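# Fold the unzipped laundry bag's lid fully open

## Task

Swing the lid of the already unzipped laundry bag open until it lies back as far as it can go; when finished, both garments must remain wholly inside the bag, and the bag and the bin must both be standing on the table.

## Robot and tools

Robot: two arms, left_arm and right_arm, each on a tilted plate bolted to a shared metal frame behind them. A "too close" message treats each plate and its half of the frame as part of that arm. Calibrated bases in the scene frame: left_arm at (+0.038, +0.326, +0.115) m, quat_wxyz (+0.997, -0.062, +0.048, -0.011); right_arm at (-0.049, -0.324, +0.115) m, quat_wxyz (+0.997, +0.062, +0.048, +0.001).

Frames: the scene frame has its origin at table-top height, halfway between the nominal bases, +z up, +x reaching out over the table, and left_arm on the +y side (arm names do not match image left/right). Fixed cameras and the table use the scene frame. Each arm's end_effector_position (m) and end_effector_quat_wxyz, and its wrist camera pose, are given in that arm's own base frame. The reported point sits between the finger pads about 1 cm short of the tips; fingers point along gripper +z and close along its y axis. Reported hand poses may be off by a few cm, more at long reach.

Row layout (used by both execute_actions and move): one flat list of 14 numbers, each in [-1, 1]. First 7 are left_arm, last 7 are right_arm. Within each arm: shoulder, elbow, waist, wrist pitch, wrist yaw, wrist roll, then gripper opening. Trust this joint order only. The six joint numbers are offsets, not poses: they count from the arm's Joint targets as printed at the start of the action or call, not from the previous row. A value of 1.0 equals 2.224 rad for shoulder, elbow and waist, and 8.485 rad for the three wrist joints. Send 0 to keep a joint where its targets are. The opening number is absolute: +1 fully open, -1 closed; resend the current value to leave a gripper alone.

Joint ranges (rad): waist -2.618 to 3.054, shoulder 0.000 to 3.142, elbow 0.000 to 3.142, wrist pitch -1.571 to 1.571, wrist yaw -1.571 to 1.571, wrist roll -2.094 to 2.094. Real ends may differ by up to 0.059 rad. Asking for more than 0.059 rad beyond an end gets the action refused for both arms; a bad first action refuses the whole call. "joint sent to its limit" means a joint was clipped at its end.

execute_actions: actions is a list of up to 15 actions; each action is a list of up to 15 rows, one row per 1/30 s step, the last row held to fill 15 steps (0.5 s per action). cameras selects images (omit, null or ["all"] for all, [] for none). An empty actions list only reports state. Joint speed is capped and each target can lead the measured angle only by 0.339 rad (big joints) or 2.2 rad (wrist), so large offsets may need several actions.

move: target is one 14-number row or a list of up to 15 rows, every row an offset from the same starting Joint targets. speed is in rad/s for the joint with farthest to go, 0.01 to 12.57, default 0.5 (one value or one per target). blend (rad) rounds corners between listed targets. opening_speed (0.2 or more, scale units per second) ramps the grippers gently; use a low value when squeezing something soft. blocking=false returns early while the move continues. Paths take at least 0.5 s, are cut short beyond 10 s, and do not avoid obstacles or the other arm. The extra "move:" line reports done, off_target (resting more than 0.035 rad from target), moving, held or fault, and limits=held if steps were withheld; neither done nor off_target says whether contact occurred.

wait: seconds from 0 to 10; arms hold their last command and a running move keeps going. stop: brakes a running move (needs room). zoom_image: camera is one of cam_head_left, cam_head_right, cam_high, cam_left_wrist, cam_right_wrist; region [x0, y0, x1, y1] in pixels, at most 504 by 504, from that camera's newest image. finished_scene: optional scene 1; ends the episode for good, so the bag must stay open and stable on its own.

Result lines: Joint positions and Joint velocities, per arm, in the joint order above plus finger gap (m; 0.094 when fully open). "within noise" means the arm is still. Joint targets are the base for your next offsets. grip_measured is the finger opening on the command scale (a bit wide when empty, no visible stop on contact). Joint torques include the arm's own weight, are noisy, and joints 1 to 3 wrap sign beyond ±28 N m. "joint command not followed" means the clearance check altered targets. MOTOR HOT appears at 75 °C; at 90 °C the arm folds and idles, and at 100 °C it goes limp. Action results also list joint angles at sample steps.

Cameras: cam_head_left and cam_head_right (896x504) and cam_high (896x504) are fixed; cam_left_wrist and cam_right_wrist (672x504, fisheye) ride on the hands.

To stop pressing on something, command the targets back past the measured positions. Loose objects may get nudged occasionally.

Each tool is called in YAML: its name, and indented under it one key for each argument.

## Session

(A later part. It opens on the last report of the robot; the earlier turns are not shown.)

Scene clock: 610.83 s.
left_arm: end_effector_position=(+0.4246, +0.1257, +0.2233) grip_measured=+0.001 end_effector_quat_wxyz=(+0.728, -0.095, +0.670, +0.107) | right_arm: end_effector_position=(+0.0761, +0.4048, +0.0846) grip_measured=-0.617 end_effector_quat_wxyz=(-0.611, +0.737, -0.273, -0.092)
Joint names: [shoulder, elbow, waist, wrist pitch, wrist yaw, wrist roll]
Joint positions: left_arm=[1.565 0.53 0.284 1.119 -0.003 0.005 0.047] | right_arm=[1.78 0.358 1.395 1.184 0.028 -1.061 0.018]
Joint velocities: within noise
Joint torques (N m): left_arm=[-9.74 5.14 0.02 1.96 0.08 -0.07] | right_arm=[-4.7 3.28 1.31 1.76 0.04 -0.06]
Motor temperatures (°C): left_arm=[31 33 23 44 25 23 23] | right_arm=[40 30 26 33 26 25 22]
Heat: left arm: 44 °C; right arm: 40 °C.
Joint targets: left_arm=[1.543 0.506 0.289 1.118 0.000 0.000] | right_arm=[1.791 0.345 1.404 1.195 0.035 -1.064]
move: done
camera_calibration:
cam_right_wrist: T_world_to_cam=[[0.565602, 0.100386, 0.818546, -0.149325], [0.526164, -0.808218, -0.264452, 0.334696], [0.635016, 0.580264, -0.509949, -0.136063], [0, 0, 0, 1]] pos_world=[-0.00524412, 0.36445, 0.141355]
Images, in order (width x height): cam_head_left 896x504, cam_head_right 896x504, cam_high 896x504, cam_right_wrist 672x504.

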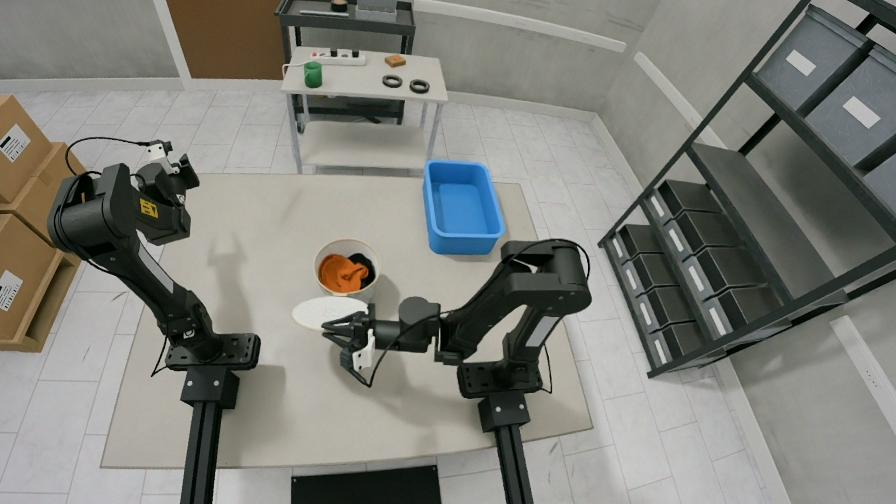

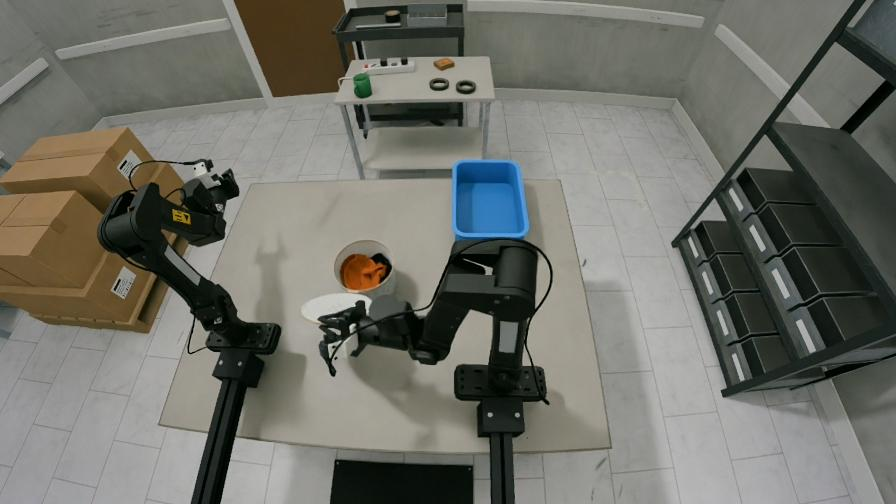

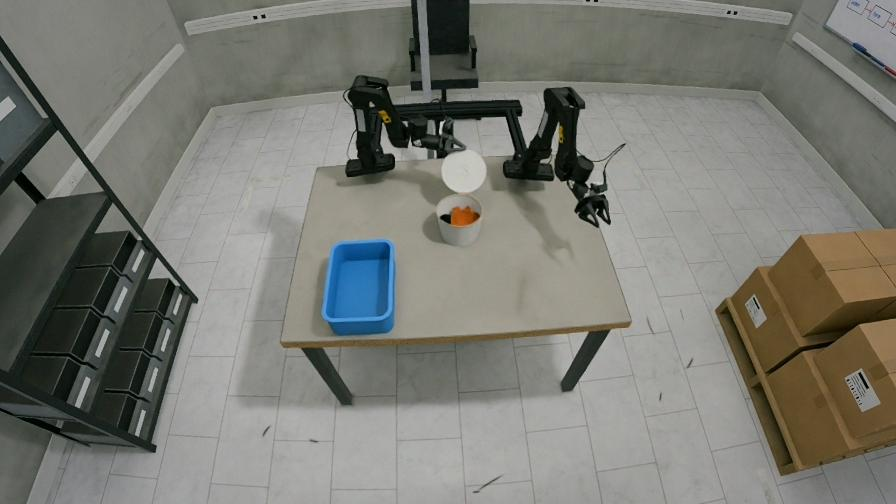

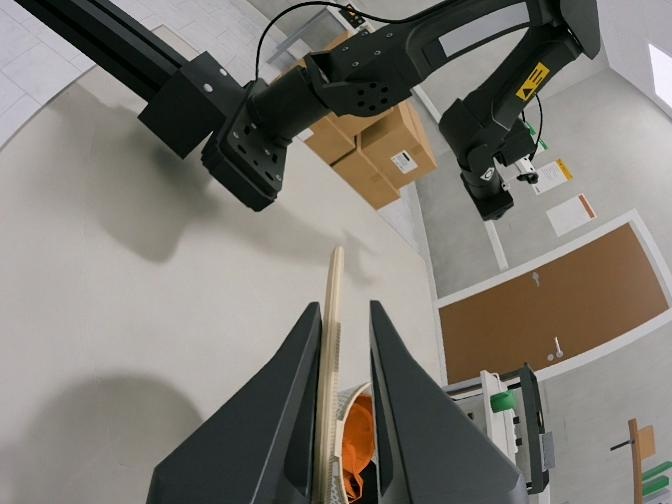

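move:
  target: [0,0,0,0,0,0,0,0.1079,0.0020,0.0234,0.0280,0.0060,-0.0278,-0.62]
  speed: 0.25
  cameras: ["cam_right_wrist","cam_high","cam_head_left"]

zoom_image:
  camera: "cam_head_left"
  region: [260, 210, 440, 340]

Scene clock: 631.93 s.
left_arm: end_effector_position=(+0.4246, +0.1257, +0.2233) grip_measured=+0.001 end_effector_quat_wxyz=(+0.728, -0.095, +0.670, +0.107) | right_arm: end_effector_position=(+0.0641, +0.4080, +0.0476) grip_measured=-0.617 end_effector_quat_wxyz=(-0.617, +0.766, -0.179, -0.015)
Joint names: [shoulder, elbow, waist, wrist pitch, wrist yaw, wrist roll]
Joint positions: left_arm=[1.565 0.53 0.284 1.119 -0.003 0.005 0.047] | right_arm=[2.019 0.358 1.447 1.419 0.079 -1.297 0.018]
Joint velocities: within noise
Joint torques (N m): left_arm=[-9.88 4.9 -0.36 2 0.12 -0.07] | right_arm=[-5.44 2.5 1.37 1.78 0.02 0]
Motor temperatures (°C): left_arm=[31 33 23 44 25 23 23] | right_arm=[39 29 26 34 26 25 22]
Heat: left arm: 44 °C; right arm: 39 °C.
Joint targets: left_arm=[1.543 0.506 0.289 1.118 0.000 0.000] | right_arm=[2.031 0.349 1.457 1.433 0.086 -1.300]
move: done
camera_calibration:
cam_right_wrist: T_world_to_cam=[[0.35099, 0.172844, 0.920289, -0.133185], [0.614755, -0.783879, -0.0872379, 0.309722], [0.706316, 0.596371, -0.38139, -0.166466], [0, 0, 0, 1]] pos_world=[-0.0260787, 0.36508, 0.0860992]
Images, in order (width x height): cam_head_left 896x504, cam_high 896x504, cam_right_wrist 672x504.

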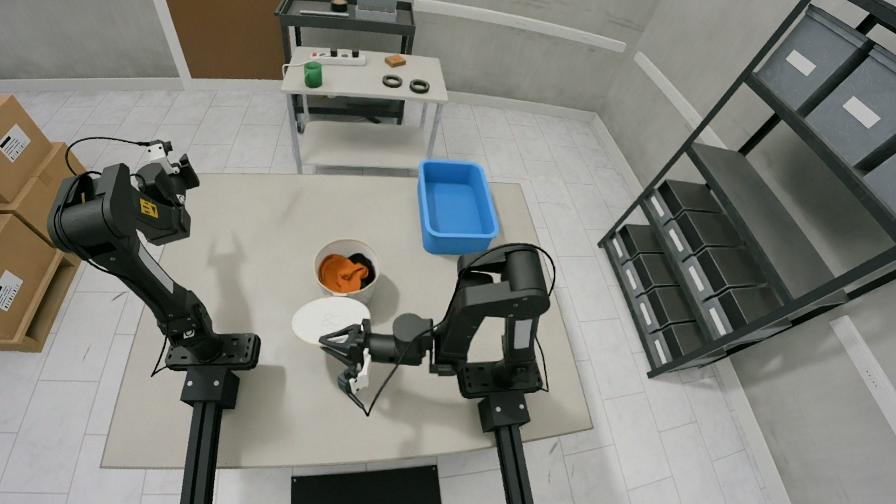

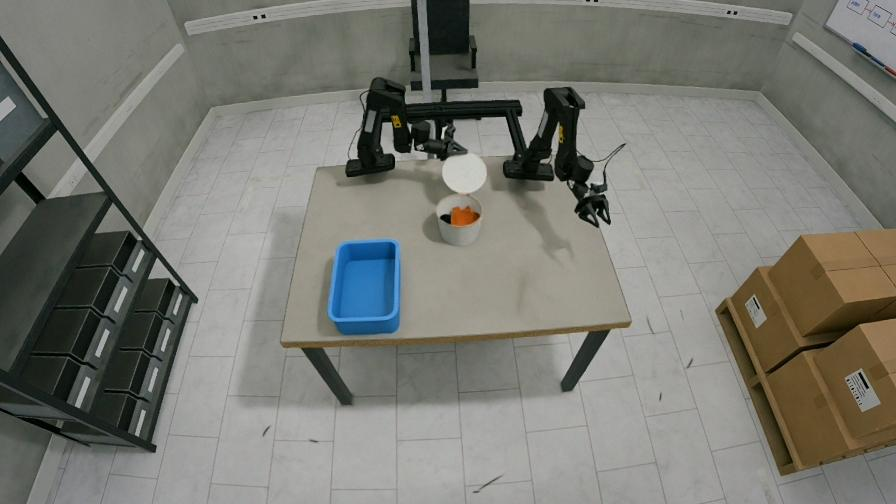

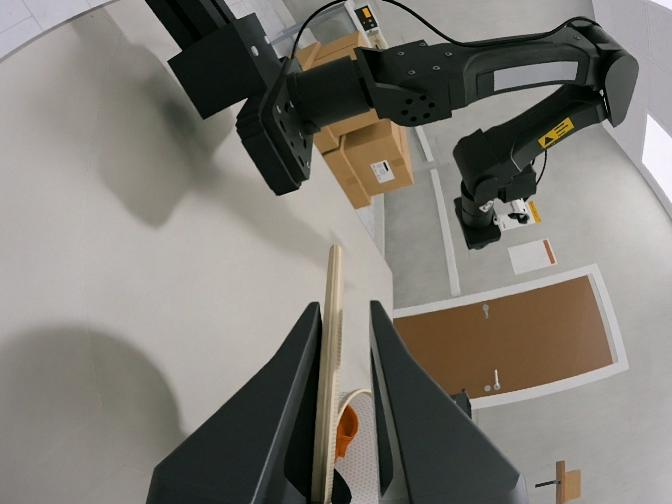

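Scaled by 2.800 from the camera's 896x504 image, which has a finer 1280x720 frame.

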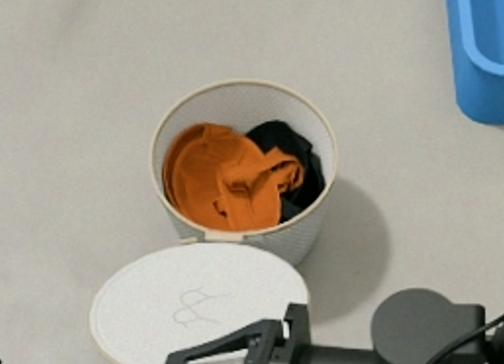

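move:
  target: [0,0,0,0,0,0,0,0.0166,0.0162,0.0063,-0.0177,0.0016,-0.0295,-0.62]
  speed: 0.25
  cameras: ["cam_right_wrist","cam_high","cam_head_left"]

zoom_image:
  camera: "cam_head_left"
  region: [260, 210, 440, 340]

Scene clock: 640.83 s.
left_arm: end_effector_position=(+0.4246, +0.1257, +0.2233) grip_measured=+0.001 end_effector_quat_wxyz=(+0.728, -0.095, +0.670, +0.107) | right_arm: end_effector_position=(+0.0597, +0.3973, +0.0053) grip_measured=-0.617 end_effector_quat_wxyz=(-0.549, +0.829, -0.081, +0.063)
Joint names: [shoulder, elbow, waist, wrist pitch, wrist yaw, wrist roll]
Joint positions: left_arm=[1.565 0.53 0.284 1.119 -0.003 0.005 0.047] | right_arm=[2.054 0.365 1.46 1.288 0.093 -1.547 0.018]
Joint velocities: within noise
Joint torques (N m): left_arm=[-9.7 4.85 -0.02 1.96 0.11 -0.09] | right_arm=[-5.48 4.66 1.4 1.56 0.03 -0.02]
Motor temperatures (°C): left_arm=[31 33 23 44 25 23 23] | right_arm=[39 29 26 35 26 25 22]
Heat: left arm: 44 °C; right arm: 39 °C.
Joint targets: left_arm=[1.543 0.506 0.289 1.118 0.000 0.000] | right_arm=[2.068 0.385 1.471 1.283 0.099 -1.551]
move: done
camera_calibration:
cam_right_wrist: T_world_to_cam=[[0.126493, 0.383005, 0.915044, -0.160864], [0.661547, -0.719932, 0.209888, 0.270651], [0.739158, 0.578795, -0.344443, -0.168257], [0, 0, 0, 1]] pos_world=[-0.034332, 0.353848, 0.0324363]
Images, in order (width x height): cam_head_left 896x504, cam_high 896x504, cam_right_wrist 672x504.

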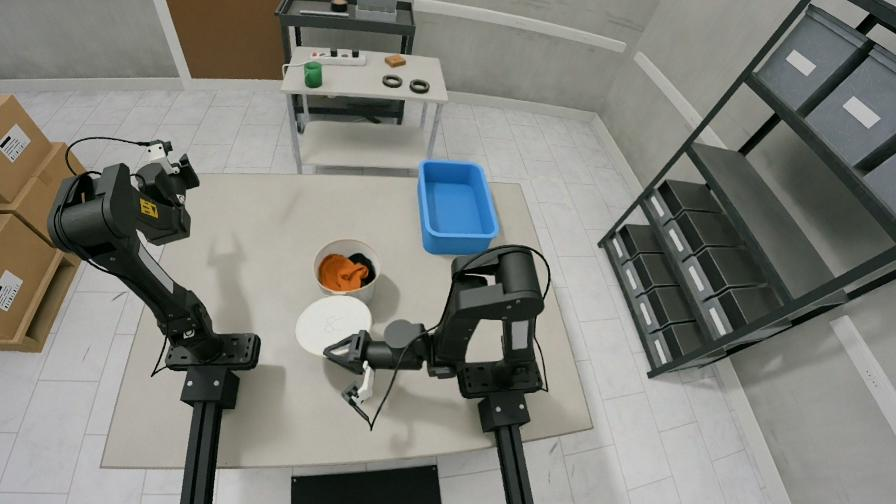

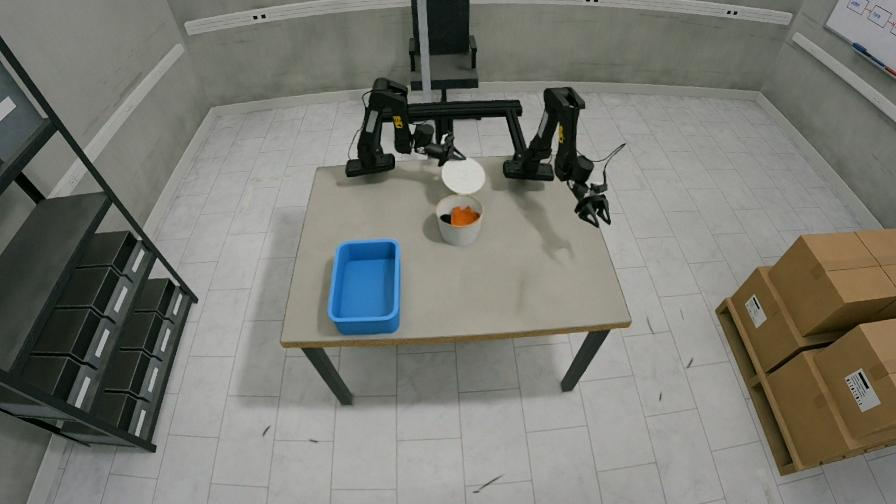

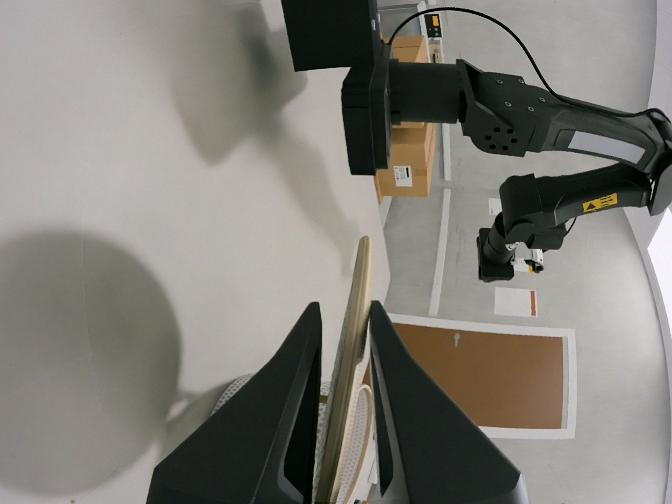

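Scaled by 2.800 from the camera's 896x504 image, which has a finer 1280x720 frame.

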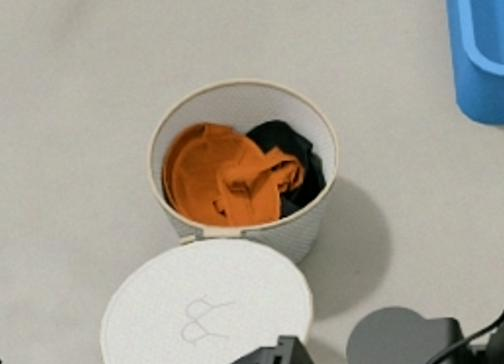

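move:
  target: [0,0,0,0,0,0,0,0,0,0,0,0,0,0.1]
  opening_speed: 0.3
  cameras: ["cam_right_wrist","cam_high","cam_head_left"]

zoom_image:
  camera: "cam_head_left"
  region: [260, 210, 440, 340]

Scene clock: 651.10 s.
left_arm: end_effector_position=(+0.4246, +0.1257, +0.2233) grip_measured=+0.001 end_effector_quat_wxyz=(+0.728, -0.095, +0.670, +0.107) | right_arm: end_effector_position=(+0.0598, +0.3971, +0.0050) grip_measured=+0.097 end_effector_quat_wxyz=(-0.549, +0.830, -0.081, +0.063)
Joint names: [shoulder, elbow, waist, wrist pitch, wrist yaw, wrist roll]
Joint positions: left_arm=[1.565 0.53 0.284 1.119 -0.003 0.005 0.047] | right_arm=[2.054 0.365 1.46 1.287 0.094 -1.548 0.052]
Joint velocities: within noise
Joint torques (N m): left_arm=[-9.74 5.19 -0.28 1.93 0.09 -0.04] | right_arm=[-5.46 4.66 1.42 1.59 0.03 -0.04]
Motor temperatures (°C): left_arm=[31 33 23 44 25 23 23] | right_arm=[39 30 26 34 26 25 22]
Heat: left arm: 44 °C; right arm: 39 °C.
Joint targets: left_arm=[1.543 0.506 0.289 1.118 0.000 0.000] | right_arm=[2.068 0.385 1.471 1.283 0.099 -1.551]
move: done
camera_calibration:
cam_right_wrist: T_world_to_cam=[[0.125815, 0.384143, 0.914661, -0.16098], [0.661078, -0.719915, 0.211419, 0.270504], [0.739693, 0.578063, -0.344525, -0.168094], [0, 0, 0, 1]] pos_world=[-0.0342327, 0.353748, 0.0321399]
Images, in order (width x height): cam_head_left 896x504, cam_high 896x504, cam_right_wrist 672x504.

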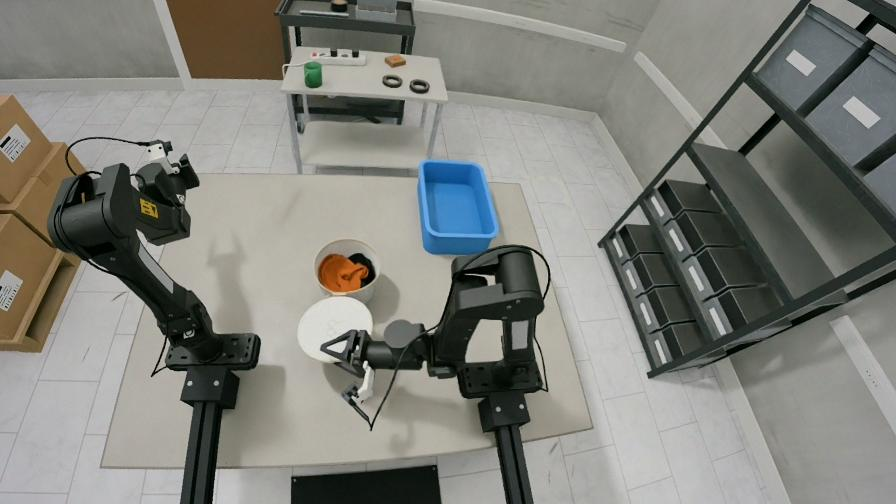

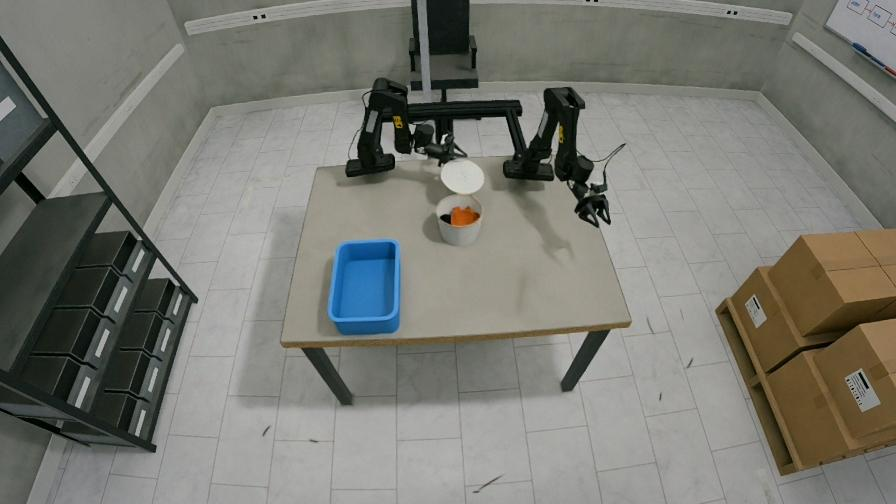

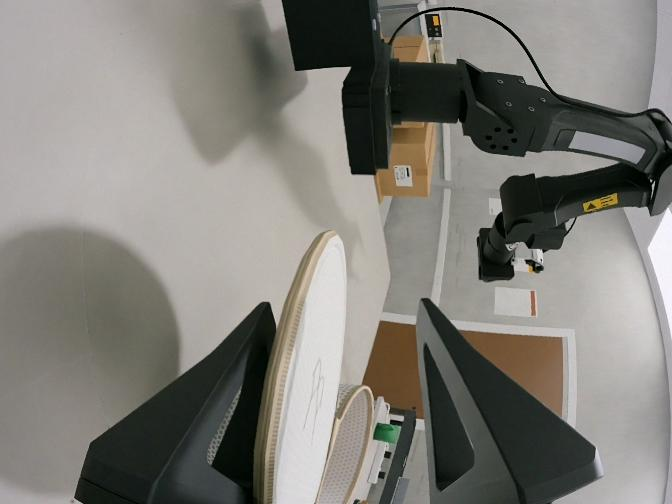

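Scaled by 2.800 from the camera's 896x504 image, which has a finer 1280x720 frame.

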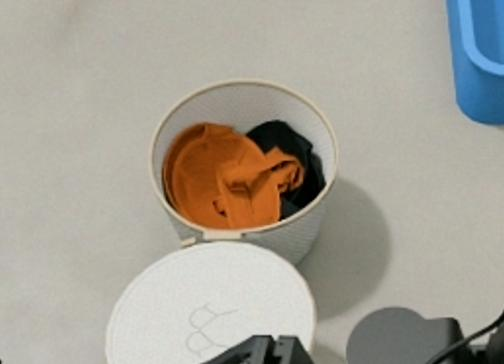

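move:
  target: [0,0,0,0,0,0,0,0.1416,0.0243,0,0.0295,0,-0.0236,0.1]
  speed: 0.2
  cameras: ["cam_right_wrist","cam_high","cam_head_left"]

zoom_image:
  camera: "cam_head_left"
  region: [260, 210, 440, 390]

Scene clock: 667.60 s.
left_arm: end_effector_position=(+0.4246, +0.1257, +0.2233) grip_measured=+0.001 end_effector_quat_wxyz=(+0.728, -0.095, +0.670, +0.107) | right_arm: end_effector_position=(+0.0599, +0.3974, -0.0486) grip_measured=+0.097 end_effector_quat_wxyz=(-0.531, +0.839, +0.002, +0.117)
Joint names: [shoulder, elbow, waist, wrist pitch, wrist yaw, wrist roll]
Joint positions: left_arm=[1.565 0.53 0.284 1.119 -0.003 0.005 0.047] | right_arm=[2.367 0.425 1.46 1.519 0.094 -1.748 0.052]
Joint velocities: within noise
Joint torques (N m): left_arm=[-9.76 5.03 -0.31 1.96 0.07 -0.09] | right_arm=[-6.35 2.88 1.5 1.75 0.02 -0.05]
Motor temperatures (°C): left_arm=[31 33 23 44 25 23 23] | right_arm=[39 30 26 35 26 25 22]
Heat: left arm: 44 °C; right arm: 39 °C.
Joint targets: left_arm=[1.543 0.506 0.289 1.118 0.000 0.000] | right_arm=[2.383 0.439 1.471 1.533 0.099 -1.751]
move: done
camera_calibration:
cam_right_wrist: T_world_to_cam=[[-0.0677478, 0.440551, 0.895167, -0.123863], [0.664041, -0.649723, 0.370013, 0.261587], [0.744621, 0.619495, -0.248527, -0.198919], [0, 0, 0, 1]] pos_world=[-0.0339764, 0.347756, -0.0353494]
Images, in order (width x height): cam_head_left 896x504, cam_high 896x504, cam_right_wrist 672x504.

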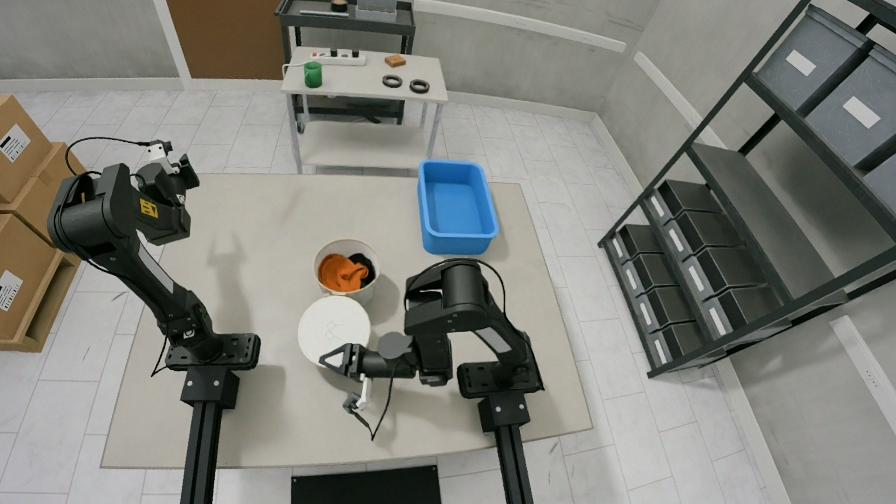

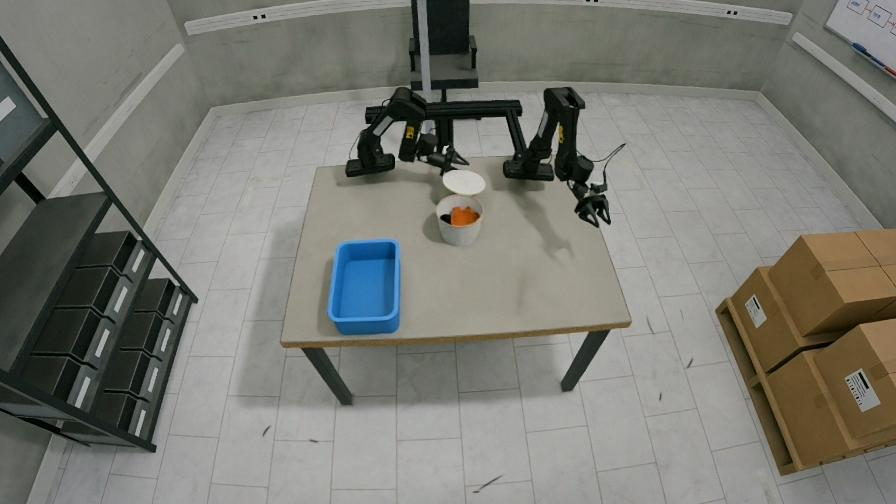

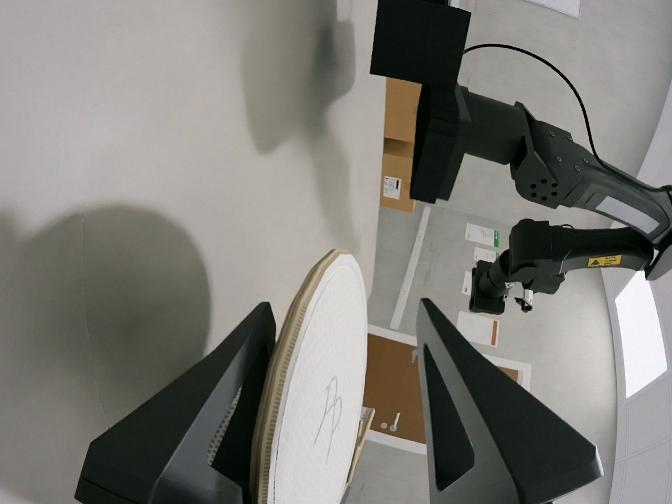

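Scaled by 2.800 from the camera's 896x504 image, which has a finer 1280x720 frame.

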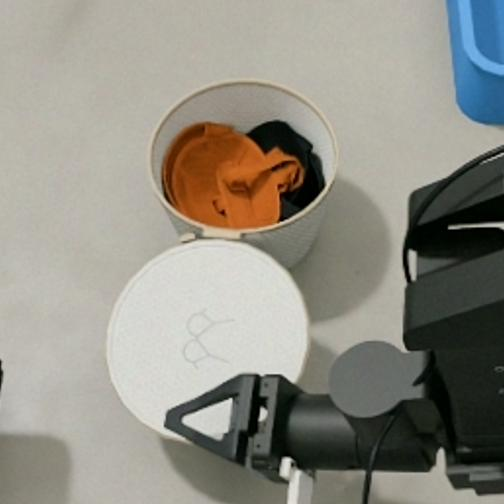

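move:
  target: [0,0,0,0,0,0,0,-0.0166,0.0346,-0.0517,-0.0357,-0.0133,0,0.1]
  speed: 0.12
  cameras: ["cam_right_wrist","cam_high","cam_head_left"]

zoom_image:
  camera: "cam_head_left"
  region: [260, 210, 440, 390]

Scene clock: 686.63 s.
left_arm: end_effector_position=(+0.4246, +0.1257, +0.2233) grip_measured=+0.001 end_effector_quat_wxyz=(+0.728, -0.095, +0.670, +0.107) | right_arm: end_effector_position=(+0.0805, +0.3877, -0.0947) grip_measured=+0.097 end_effector_quat_wxyz=(-0.446, +0.891, -0.013, +0.086)
Joint names: [shoulder, elbow, waist, wrist pitch, wrist yaw, wrist roll]
Joint positions: left_arm=[1.565 0.53 0.284 1.119 -0.003 0.005 0.047] | right_arm=[2.367 0.501 1.363 1.237 -0.001 -1.749 0.052]
Joint velocities: within noise
Joint torques (N m): left_arm=[-10.04 5.15 -0.12 1.93 0.07 -0.11] | right_arm=[-9.58 3.14 0.32 1.43 -0.16 -0.04]
Motor temperatures (°C): left_arm=[31 33 23 45 25 23 23] | right_arm=[38 29 26 35 26 25 22]
Heat: left arm: 45 °C; right arm: 38 °C.
Joint targets: left_arm=[1.543 0.506 0.289 1.118 0.000 0.000] | right_arm=[2.346 0.516 1.356 1.230 -0.014 -1.751]
move: done
camera_calibration:
cam_right_wrist: T_world_to_cam=[[0.00691731, 0.606334, 0.79518, -0.156591], [0.687576, -0.580276, 0.436486, 0.236081], [0.72608, 0.543727, -0.420914, -0.205121], [0, 0, 0, 1]] pos_world=[-0.0123059, 0.343468, -0.0648659]
Images, in order (width x height): cam_head_left 896x504, cam_high 896x504, cam_right_wrist 672x504.

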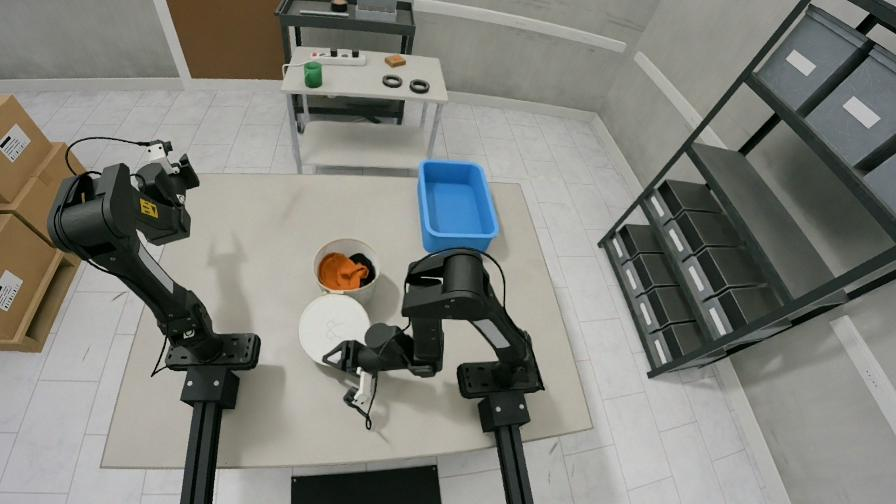

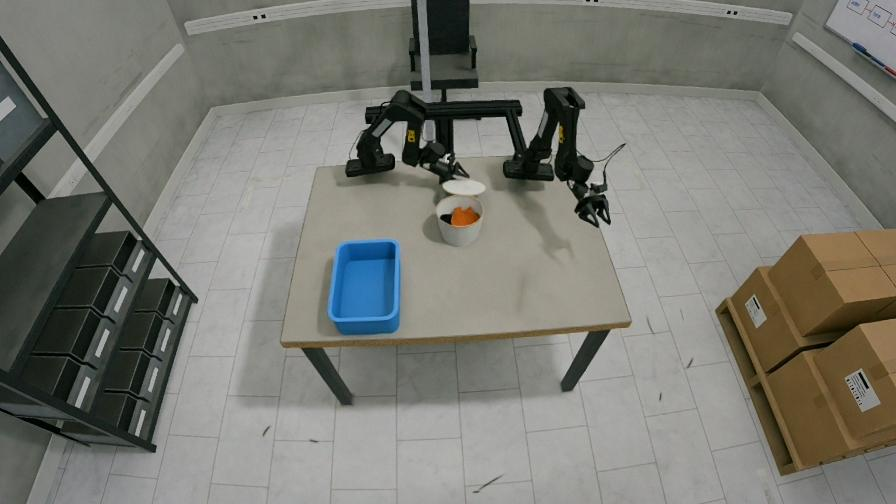

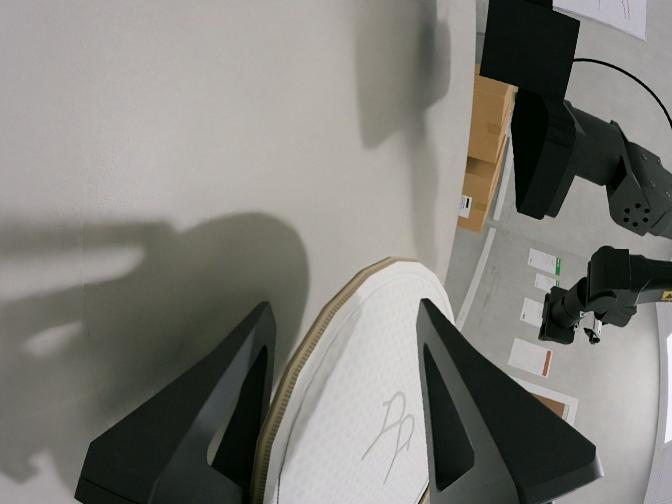

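Scaled by 2.800 from the camera's 896x504 image, which has a finer 1280x720 frame.

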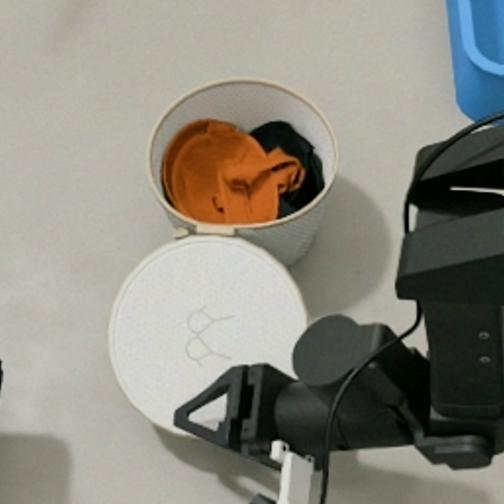

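move:
  target: [0,0,0,0,0,0,0,0.0475,0.0139,0,0.0088,0,0,0.1]
  speed: 0.12
  cameras: ["cam_right_wrist","cam_high","cam_head_left"]

zoom_image:
  camera: "cam_head_left"
  region: [260, 210, 440, 390]

zoom_image:
  camera: "cam_high"
  region: [370, 140, 530, 270]

Scene clock: 701.77 s.
left_arm: end_effector_position=(+0.4246, +0.1257, +0.2233) grip_measured=+0.001 end_effector_quat_wxyz=(+0.728, -0.095, +0.670, +0.107) | right_arm: end_effector_position=(+0.0817, +0.3937, -0.1028) grip_measured=+0.097 end_effector_quat_wxyz=(-0.455, +0.886, -0.013, +0.088)
Joint names: [shoulder, elbow, waist, wrist pitch, wrist yaw, wrist roll]
Joint positions: left_arm=[1.565 0.53 0.284 1.119 -0.003 0.005 0.047] | right_arm=[2.434 0.533 1.363 1.293 -0.002 -1.749 0.052]
Joint velocities: within noise
Joint torques (N m): left_arm=[-9.58 4.72 -0.01 1.92 0.1 -0.11] | right_arm=[-6.79 2.91 0.34 1.67 -0.16 -0.03]
Motor temperatures (°C): left_arm=[31 33 23 45 25 23 23] | right_arm=[39 29 26 35 26 25 22]
Heat: left arm: 45 °C; right arm: 39 °C.
Joint targets: left_arm=[1.543 0.506 0.289 1.118 0.000 0.000] | right_arm=[2.451 0.547 1.356 1.305 -0.014 -1.751]
move: done
camera_calibration:
cam_right_wrist: T_world_to_cam=[[0.00302145, 0.589822, 0.807527, -0.145719], [0.686256, -0.588586, 0.427339, 0.244853], [0.727354, 0.552879, -0.406548, -0.21487], [0, 0, 0, 1]] pos_world=[-0.011305, 0.348862, -0.0743185]
Images, in order (width x height): cam_head_left 896x504, cam_high 896x504, cam_right_wrist 672x504.

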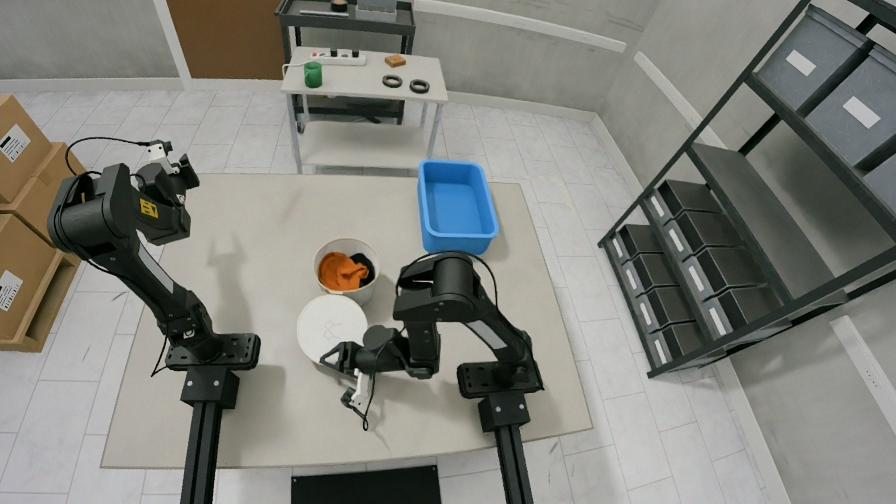

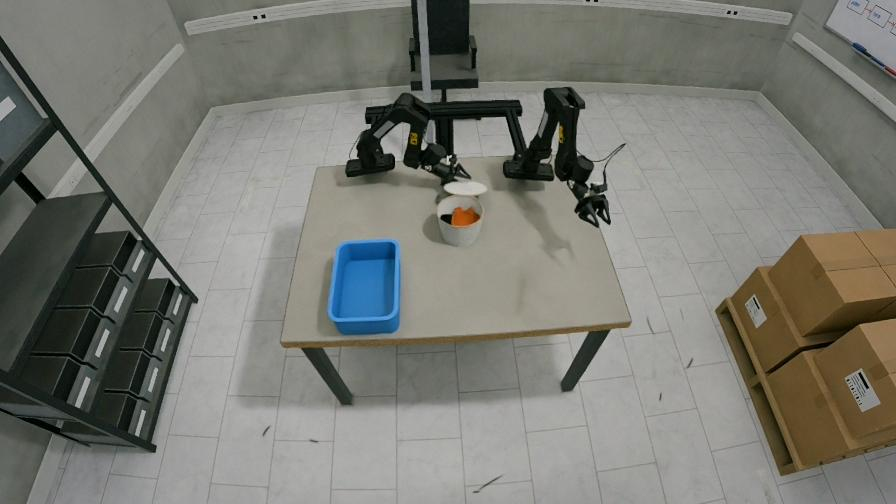

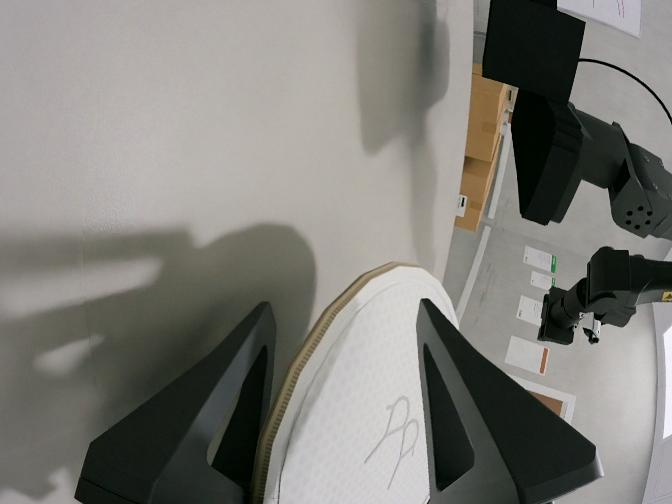

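Scaled by 2.800 from the camera's 896x504 image, which has a finer 1280x720 frame.

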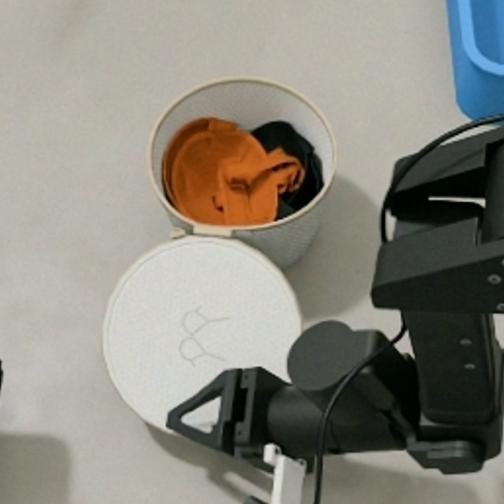

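Scaled by 3.150 from the camera's 896x504 image, which has a finer 1280x720 frame.

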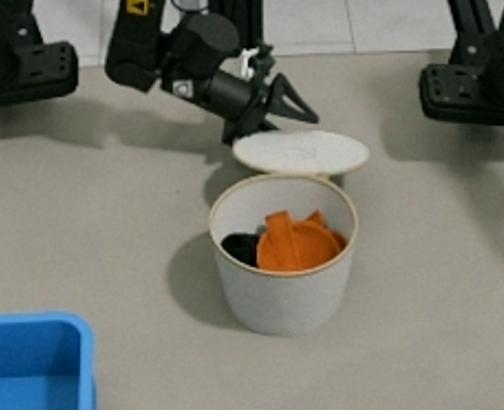

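move:
  target: [0,0,0,0,0,0,0,0.0511,0.0247,0,0.0068,0,0,-0.1]
  speed: 0.12
  opening_speed: 0.3
  cameras: ["cam_right_wrist","cam_high","cam_head_left"]

zoom_image:
  camera: "cam_head_left"
  region: [260, 210, 440, 390]

zoom_image:
  camera: "cam_high"
  region: [370, 140, 530, 270]

Scene clock: 736.77 s.
left_arm: end_effector_position=(+0.4246, +0.1257, +0.2233) grip_measured=+0.001 end_effector_quat_wxyz=(+0.728, -0.095, +0.670, +0.107) | right_arm: end_effector_position=(+0.0826, +0.3981, -0.1242) grip_measured=-0.097 end_effector_quat_wxyz=(-0.456, +0.885, -0.012, +0.089)
Joint names: [shoulder, elbow, waist, wrist pitch, wrist yaw, wrist roll]
Joint positions: left_arm=[1.565 0.53 0.284 1.119 -0.003 0.005 0.047] | right_arm=[2.547 0.59 1.363 1.353 -0.002 -1.75 0.042]
Joint velocities: within noise
Joint torques (N m): left_arm=[-9.8 5.16 -0.14 1.9 0.08 -0.09] | right_arm=[-7.08 2.47 0.38 1.61 -0.16 -0.02]
Motor temperatures (°C): left_arm=[31 33 23 45 25 23 23] | right_arm=[38 29 25 34 26 25 22]
Heat: left arm: 45 °C; right arm: 38 °C.
Joint targets: left_arm=[1.543 0.506 0.289 1.118 0.000 0.000] | right_arm=[2.565 0.602 1.356 1.362 -0.013 -1.751]
move: done
camera_calibration:
cam_right_wrist: T_world_to_cam=[[0.00132746, 0.587329, 0.809347, -0.129712], [0.685873, -0.589514, 0.426675, 0.2562], [0.72772, 0.554543, -0.403615, -0.226934], [0, 0, 0, 1]] pos_world=[-0.0104039, 0.353062, -0.095926]
Images, in order (width x height): cam_head_left 896x504, cam_high 896x504, cam_right_wrist 672x504.

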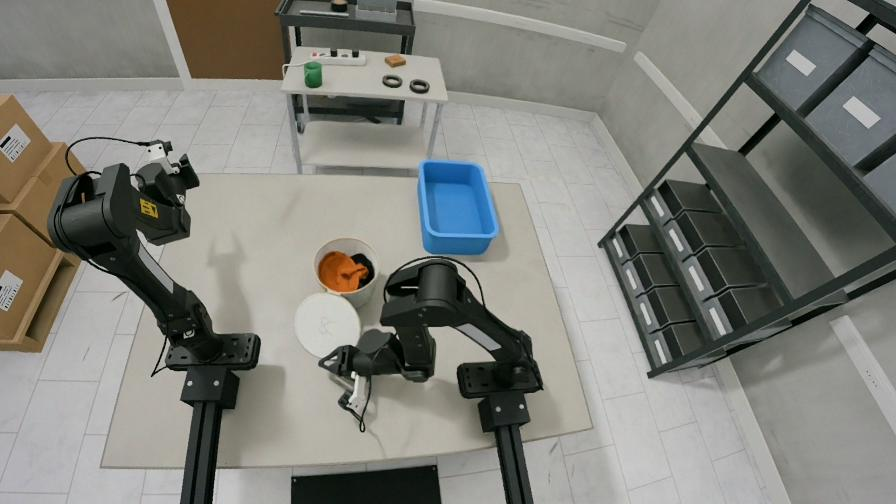

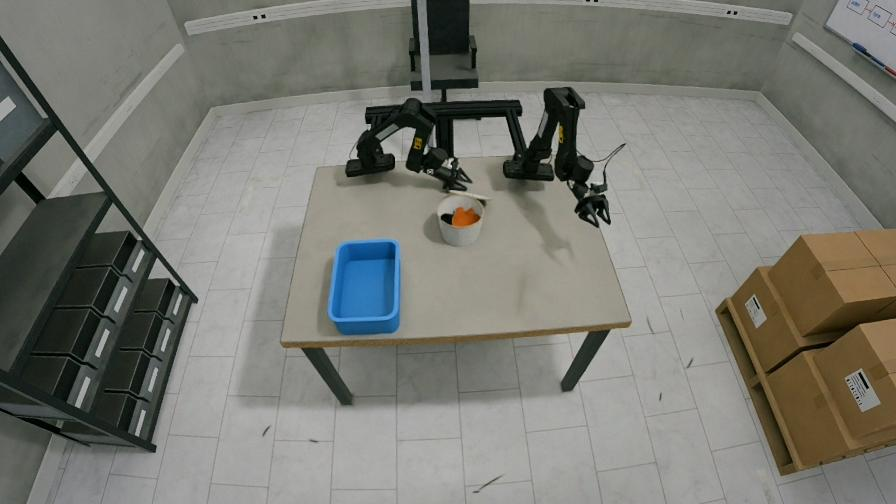

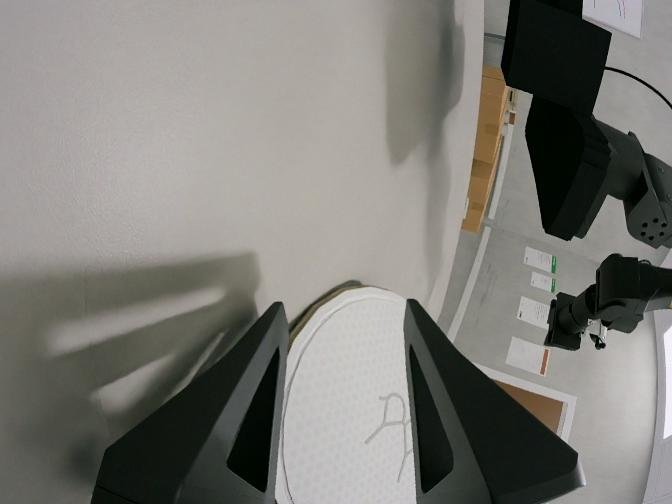

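Scaled by 2.800 from the camera's 896x504 image, which has a finer 1280x720 frame.

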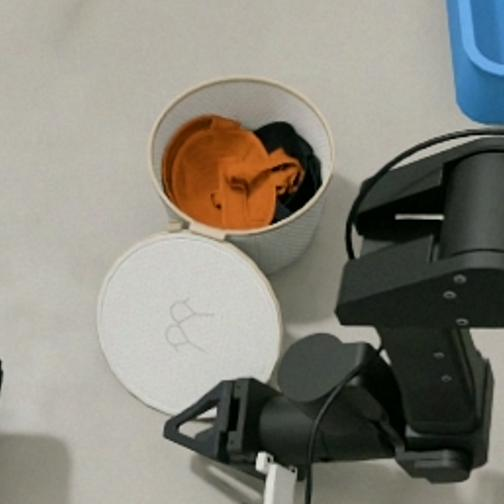

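Scaled by 3.150 from the camera's 896x504 image, which has a finer 1280x720 frame.

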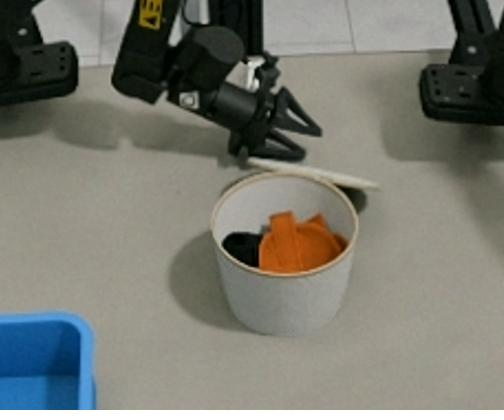

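move:
  target: [0,0,0,0,0,0,0,0,0,0.06,0,0.01,0,-0.1]
  speed: 0.1
  cameras: ["cam_right_wrist","cam_high","cam_head_left"]

zoom_image:
  camera: "cam_head_left"
  region: [260, 210, 440, 390]

zoom_image:
  camera: "cam_high"
  region: [370, 140, 530, 270]

Scene clock: 746.57 s.
left_arm: end_effector_position=(+0.4246, +0.1257, +0.2233) grip_measured=+0.001 end_effector_quat_wxyz=(+0.728, -0.095, +0.670, +0.107) | right_arm: end_effector_position=(+0.0479, +0.4037, -0.1237) grip_measured=-0.097 end_effector_quat_wxyz=(-0.457, +0.884, +0.024, +0.092)
Joint names: [shoulder, elbow, waist, wrist pitch, wrist yaw, wrist roll]
Joint positions: left_arm=[1.565 0.53 0.284 1.119 -0.003 0.005 0.047] | right_arm=[2.547 0.59 1.48 1.354 0.067 -1.75 0.042]
Joint velocities: within noise
Joint torques (N m): left_arm=[-9.94 4.97 -0.23 1.91 0.05 -0.07] | right_arm=[-7.09 2.55 1.48 1.63 0.02 -0.02]
Motor temperatures (°C): left_arm=[31 32 23 45 25 23 23] | right_arm=[37 29 25 35 26 25 22]
Heat: left arm: 45 °C; right arm: 37 °C.
Joint targets: left_arm=[1.543 0.506 0.289 1.118 0.000 0.000] | right_arm=[2.565 0.602 1.489 1.363 0.072 -1.751]
move: done
camera_calibration:
cam_right_wrist: T_world_to_cam=[[-0.0653421, 0.589217, 0.805328, -0.131429], [0.702682, -0.54585, 0.456384, 0.268329], [0.708497, 0.595711, -0.378365, -0.217192], [0, 0, 0, 1]] pos_world=[-0.0432581, 0.353291, -0.0987954]
Images, in order (width x height): cam_head_left 896x504, cam_high 896x504, cam_right_wrist 672x504.

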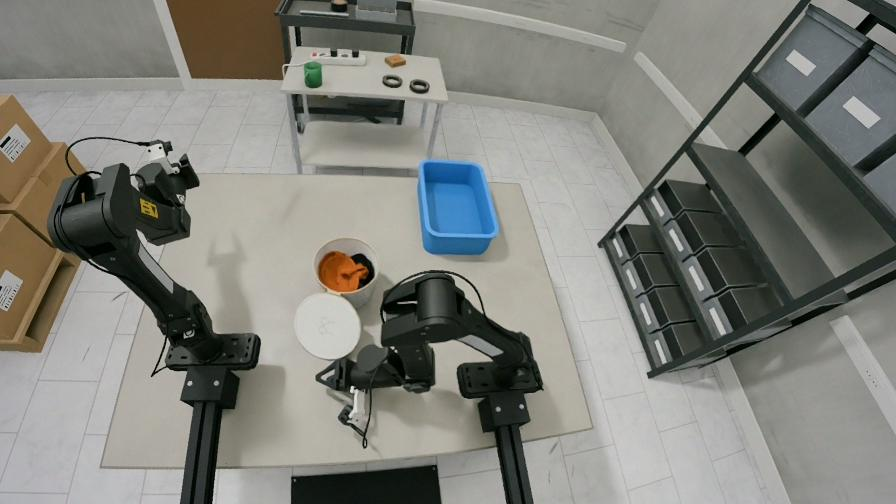

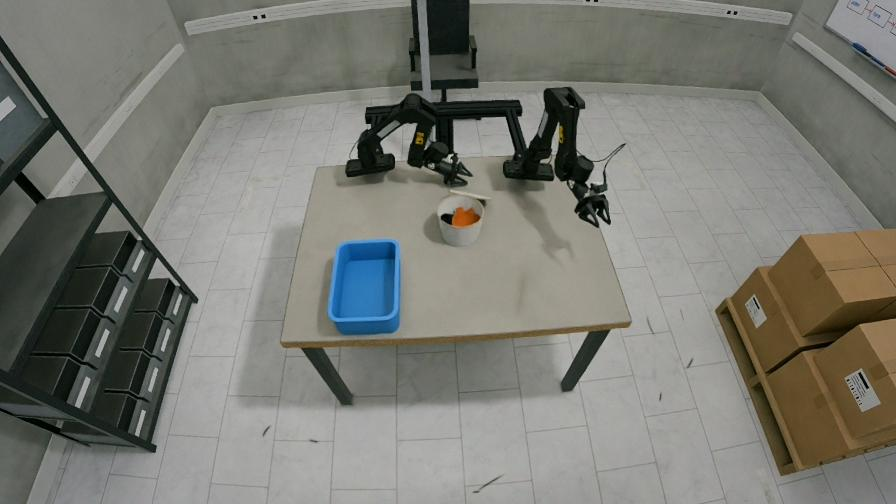

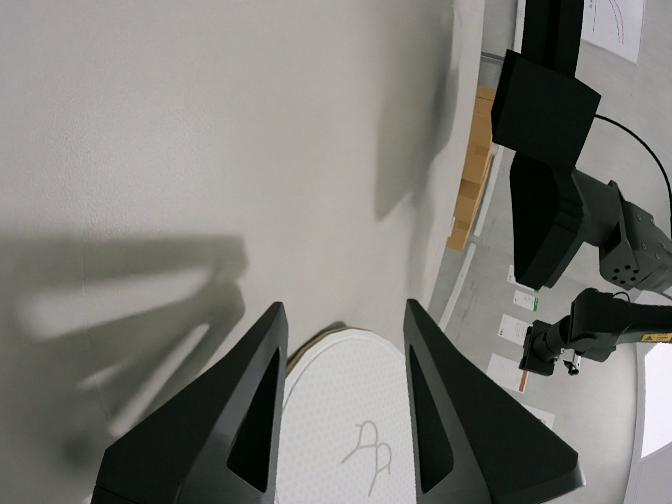

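Scaled by 2.800 from the camera's 896x504 image, which has a finer 1280x720 frame.

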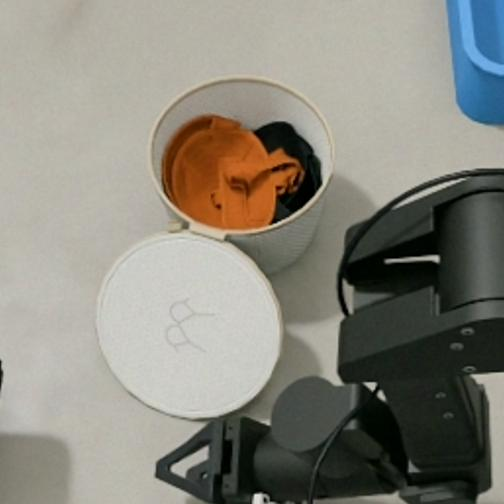

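Scaled by 3.150 from the camera's 896x504 image, which has a finer 1280x720 frame.

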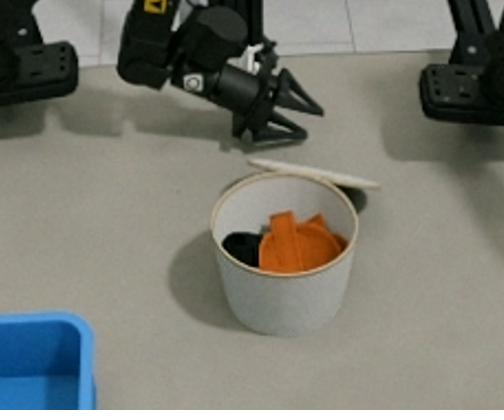

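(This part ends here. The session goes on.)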